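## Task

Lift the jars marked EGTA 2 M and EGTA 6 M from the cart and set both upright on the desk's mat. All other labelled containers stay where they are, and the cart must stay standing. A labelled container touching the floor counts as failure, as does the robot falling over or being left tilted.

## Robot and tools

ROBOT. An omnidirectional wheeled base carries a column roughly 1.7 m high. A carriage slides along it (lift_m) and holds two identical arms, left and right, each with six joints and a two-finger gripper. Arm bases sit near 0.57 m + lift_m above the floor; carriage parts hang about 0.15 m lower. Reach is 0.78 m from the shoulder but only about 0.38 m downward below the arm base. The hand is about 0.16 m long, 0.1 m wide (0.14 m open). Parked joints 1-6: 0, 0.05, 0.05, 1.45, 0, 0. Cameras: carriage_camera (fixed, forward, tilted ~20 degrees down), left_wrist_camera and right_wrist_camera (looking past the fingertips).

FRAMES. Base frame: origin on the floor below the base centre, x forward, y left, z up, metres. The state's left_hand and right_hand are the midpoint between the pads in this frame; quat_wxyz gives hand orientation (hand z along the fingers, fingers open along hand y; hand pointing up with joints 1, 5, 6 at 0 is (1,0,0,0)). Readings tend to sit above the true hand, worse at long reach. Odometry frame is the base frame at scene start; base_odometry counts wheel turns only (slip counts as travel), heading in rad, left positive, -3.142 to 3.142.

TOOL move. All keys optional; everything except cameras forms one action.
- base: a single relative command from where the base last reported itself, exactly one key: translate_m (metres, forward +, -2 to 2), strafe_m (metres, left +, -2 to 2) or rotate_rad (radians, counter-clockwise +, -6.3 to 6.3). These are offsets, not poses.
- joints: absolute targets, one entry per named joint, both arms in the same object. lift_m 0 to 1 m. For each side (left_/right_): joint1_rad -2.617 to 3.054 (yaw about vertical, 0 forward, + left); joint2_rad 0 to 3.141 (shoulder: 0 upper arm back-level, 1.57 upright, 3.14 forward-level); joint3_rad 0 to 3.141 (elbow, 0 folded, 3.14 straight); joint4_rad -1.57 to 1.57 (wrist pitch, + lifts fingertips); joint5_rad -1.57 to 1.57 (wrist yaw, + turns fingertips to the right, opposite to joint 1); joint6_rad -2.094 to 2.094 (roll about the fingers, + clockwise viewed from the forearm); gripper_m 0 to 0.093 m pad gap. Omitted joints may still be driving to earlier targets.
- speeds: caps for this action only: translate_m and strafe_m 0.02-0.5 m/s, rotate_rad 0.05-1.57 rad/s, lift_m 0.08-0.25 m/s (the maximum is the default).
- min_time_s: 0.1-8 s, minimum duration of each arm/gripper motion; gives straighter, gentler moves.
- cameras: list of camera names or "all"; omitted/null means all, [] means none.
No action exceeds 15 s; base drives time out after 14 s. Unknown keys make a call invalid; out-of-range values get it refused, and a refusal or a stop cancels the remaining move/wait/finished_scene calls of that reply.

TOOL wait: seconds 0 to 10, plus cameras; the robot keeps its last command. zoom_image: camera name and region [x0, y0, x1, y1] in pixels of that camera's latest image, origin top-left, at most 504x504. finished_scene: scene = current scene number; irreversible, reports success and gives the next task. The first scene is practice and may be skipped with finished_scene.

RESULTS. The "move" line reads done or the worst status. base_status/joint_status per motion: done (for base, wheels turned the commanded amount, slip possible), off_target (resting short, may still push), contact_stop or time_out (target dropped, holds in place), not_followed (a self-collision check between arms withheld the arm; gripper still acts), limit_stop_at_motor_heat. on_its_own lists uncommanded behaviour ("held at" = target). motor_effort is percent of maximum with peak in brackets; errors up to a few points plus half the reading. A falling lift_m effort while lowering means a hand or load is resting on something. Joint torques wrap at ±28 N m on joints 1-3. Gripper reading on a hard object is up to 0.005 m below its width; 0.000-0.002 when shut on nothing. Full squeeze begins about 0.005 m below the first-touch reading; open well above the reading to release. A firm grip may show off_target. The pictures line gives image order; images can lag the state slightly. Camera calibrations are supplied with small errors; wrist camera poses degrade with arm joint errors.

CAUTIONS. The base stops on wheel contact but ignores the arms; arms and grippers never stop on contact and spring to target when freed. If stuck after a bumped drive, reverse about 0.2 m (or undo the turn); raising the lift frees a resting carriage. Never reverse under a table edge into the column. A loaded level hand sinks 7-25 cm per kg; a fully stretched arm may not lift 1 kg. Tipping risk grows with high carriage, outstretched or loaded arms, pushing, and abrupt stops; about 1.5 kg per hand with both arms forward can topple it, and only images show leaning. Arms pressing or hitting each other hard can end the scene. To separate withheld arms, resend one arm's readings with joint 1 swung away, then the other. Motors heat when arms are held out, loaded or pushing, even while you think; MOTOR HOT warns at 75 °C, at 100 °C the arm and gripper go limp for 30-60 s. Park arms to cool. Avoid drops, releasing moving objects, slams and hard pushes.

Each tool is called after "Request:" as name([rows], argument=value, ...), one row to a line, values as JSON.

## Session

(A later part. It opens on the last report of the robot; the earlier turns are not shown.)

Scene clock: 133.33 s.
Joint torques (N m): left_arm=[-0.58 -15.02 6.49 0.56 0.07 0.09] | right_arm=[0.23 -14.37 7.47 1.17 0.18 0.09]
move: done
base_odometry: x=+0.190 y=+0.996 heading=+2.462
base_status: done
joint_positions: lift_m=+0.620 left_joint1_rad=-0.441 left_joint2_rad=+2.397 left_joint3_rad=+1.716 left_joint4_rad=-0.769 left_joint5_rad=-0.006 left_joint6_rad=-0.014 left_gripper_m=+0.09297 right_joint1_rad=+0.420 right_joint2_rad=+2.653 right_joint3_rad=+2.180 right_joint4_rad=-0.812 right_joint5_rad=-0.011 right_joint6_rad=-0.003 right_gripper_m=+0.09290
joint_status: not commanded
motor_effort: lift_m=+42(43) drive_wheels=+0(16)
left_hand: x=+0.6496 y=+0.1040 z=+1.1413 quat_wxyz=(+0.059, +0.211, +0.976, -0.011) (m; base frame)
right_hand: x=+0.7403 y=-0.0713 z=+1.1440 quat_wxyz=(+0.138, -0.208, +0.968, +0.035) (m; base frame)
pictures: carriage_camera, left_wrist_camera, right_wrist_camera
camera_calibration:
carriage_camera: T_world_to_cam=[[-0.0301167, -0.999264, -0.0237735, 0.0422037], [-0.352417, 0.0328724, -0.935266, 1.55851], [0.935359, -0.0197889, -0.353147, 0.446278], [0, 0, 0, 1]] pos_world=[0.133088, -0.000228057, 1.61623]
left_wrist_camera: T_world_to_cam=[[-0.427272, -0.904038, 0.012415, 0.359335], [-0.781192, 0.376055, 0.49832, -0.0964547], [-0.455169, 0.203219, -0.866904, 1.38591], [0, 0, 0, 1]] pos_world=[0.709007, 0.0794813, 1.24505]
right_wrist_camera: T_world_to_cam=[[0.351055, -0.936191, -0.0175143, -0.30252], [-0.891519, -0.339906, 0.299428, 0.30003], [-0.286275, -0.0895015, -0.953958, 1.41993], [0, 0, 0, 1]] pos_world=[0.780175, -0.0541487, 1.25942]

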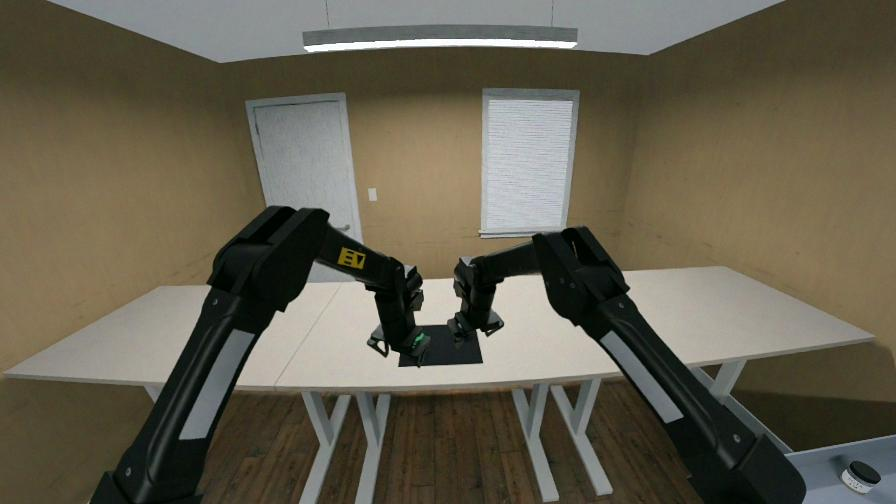

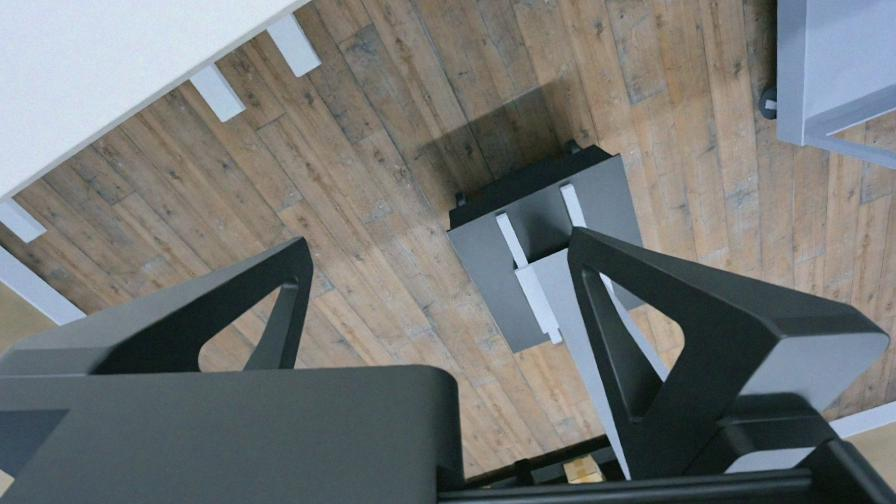

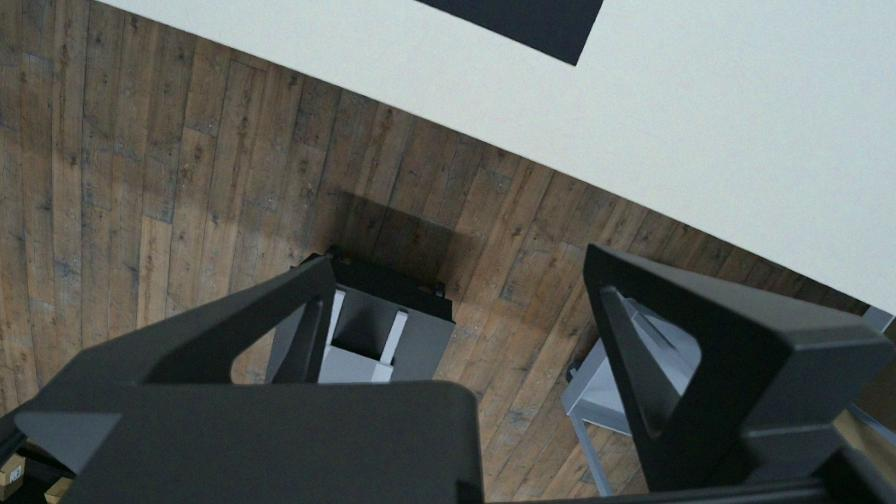

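Request:
move(joints={"left_joint1_rad":0,"left_joint2_rad":0.05,"left_joint3_rad":0.05,"left_joint4_rad":1.45,"right_joint1_rad":0,"right_joint2_rad":0.05,"right_joint3_rad":0.05,"right_joint4_rad":1.45}, min_time_s=3, cameras=["carriage_camera"])

Request:
zoom_image(camera="carriage_camera", region=[350, 290, 530, 410])

Scene clock: 137.23 s.
Joint torques (N m): left_arm=[0.18 3.4 3.92 -0.19 0.06 0.09] | right_arm=[-0.42 2.44 5.38 -0.04 0.19 0.09]
move: done
base_odometry: x=+0.190 y=+0.996 heading=+2.462
base_status: not commanded
joint_positions: lift_m=+0.620 left_joint1_rad=-0.007 left_joint2_rad=+0.057 left_joint3_rad=+0.061 left_joint4_rad=+1.438 left_joint5_rad=-0.006 left_joint6_rad=-0.014 left_gripper_m=+0.09297 right_joint1_rad=+0.006 right_joint2_rad=+0.058 right_joint3_rad=+0.056 right_joint4_rad=+1.436 right_joint5_rad=-0.010 right_joint6_rad=-0.003 right_gripper_m=+0.09290
joint_status: all done
motor_effort: lift_m=+42(43) drive_wheels=+1(5)
left_hand: x=+0.2551 y=+0.3051 z=+1.6343 quat_wxyz=(+0.998, -0.003, +0.064, -0.010) (m; base frame)
right_hand: x=+0.2573 y=-0.3024 z=+1.6328 quat_wxyz=(+0.998, -0.005, +0.068, +0.002) (m; base frame)
pictures: carriage_camera
camera_calibration:
carriage_camera: T_world_to_cam=[[-0.0301167, -0.999264, -0.0237735, 0.0422037], [-0.352417, 0.0328724, -0.935266, 1.55851], [0.935359, -0.0197889, -0.353147, 0.446277], [0, 0, 0, 1]] pos_world=[0.133088, -0.000228057, 1.61623]

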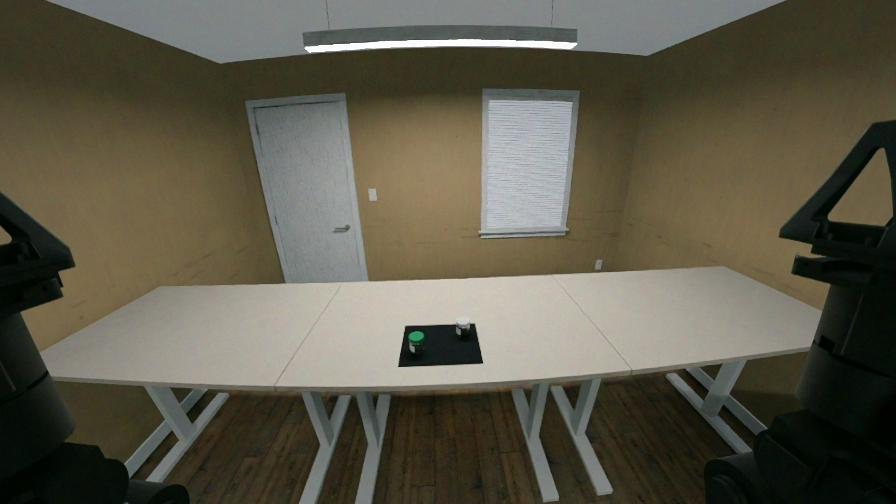

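Scaled by 2.800.

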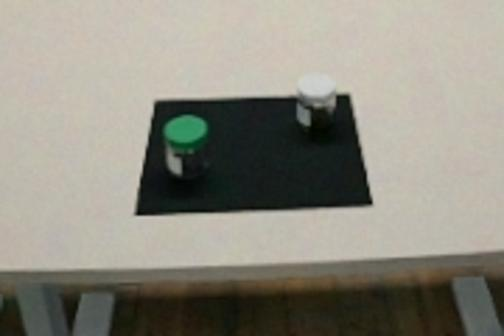

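Both stand on the mat.

Request:
finished_scene(scene=2)

The scene is finished: the task was done.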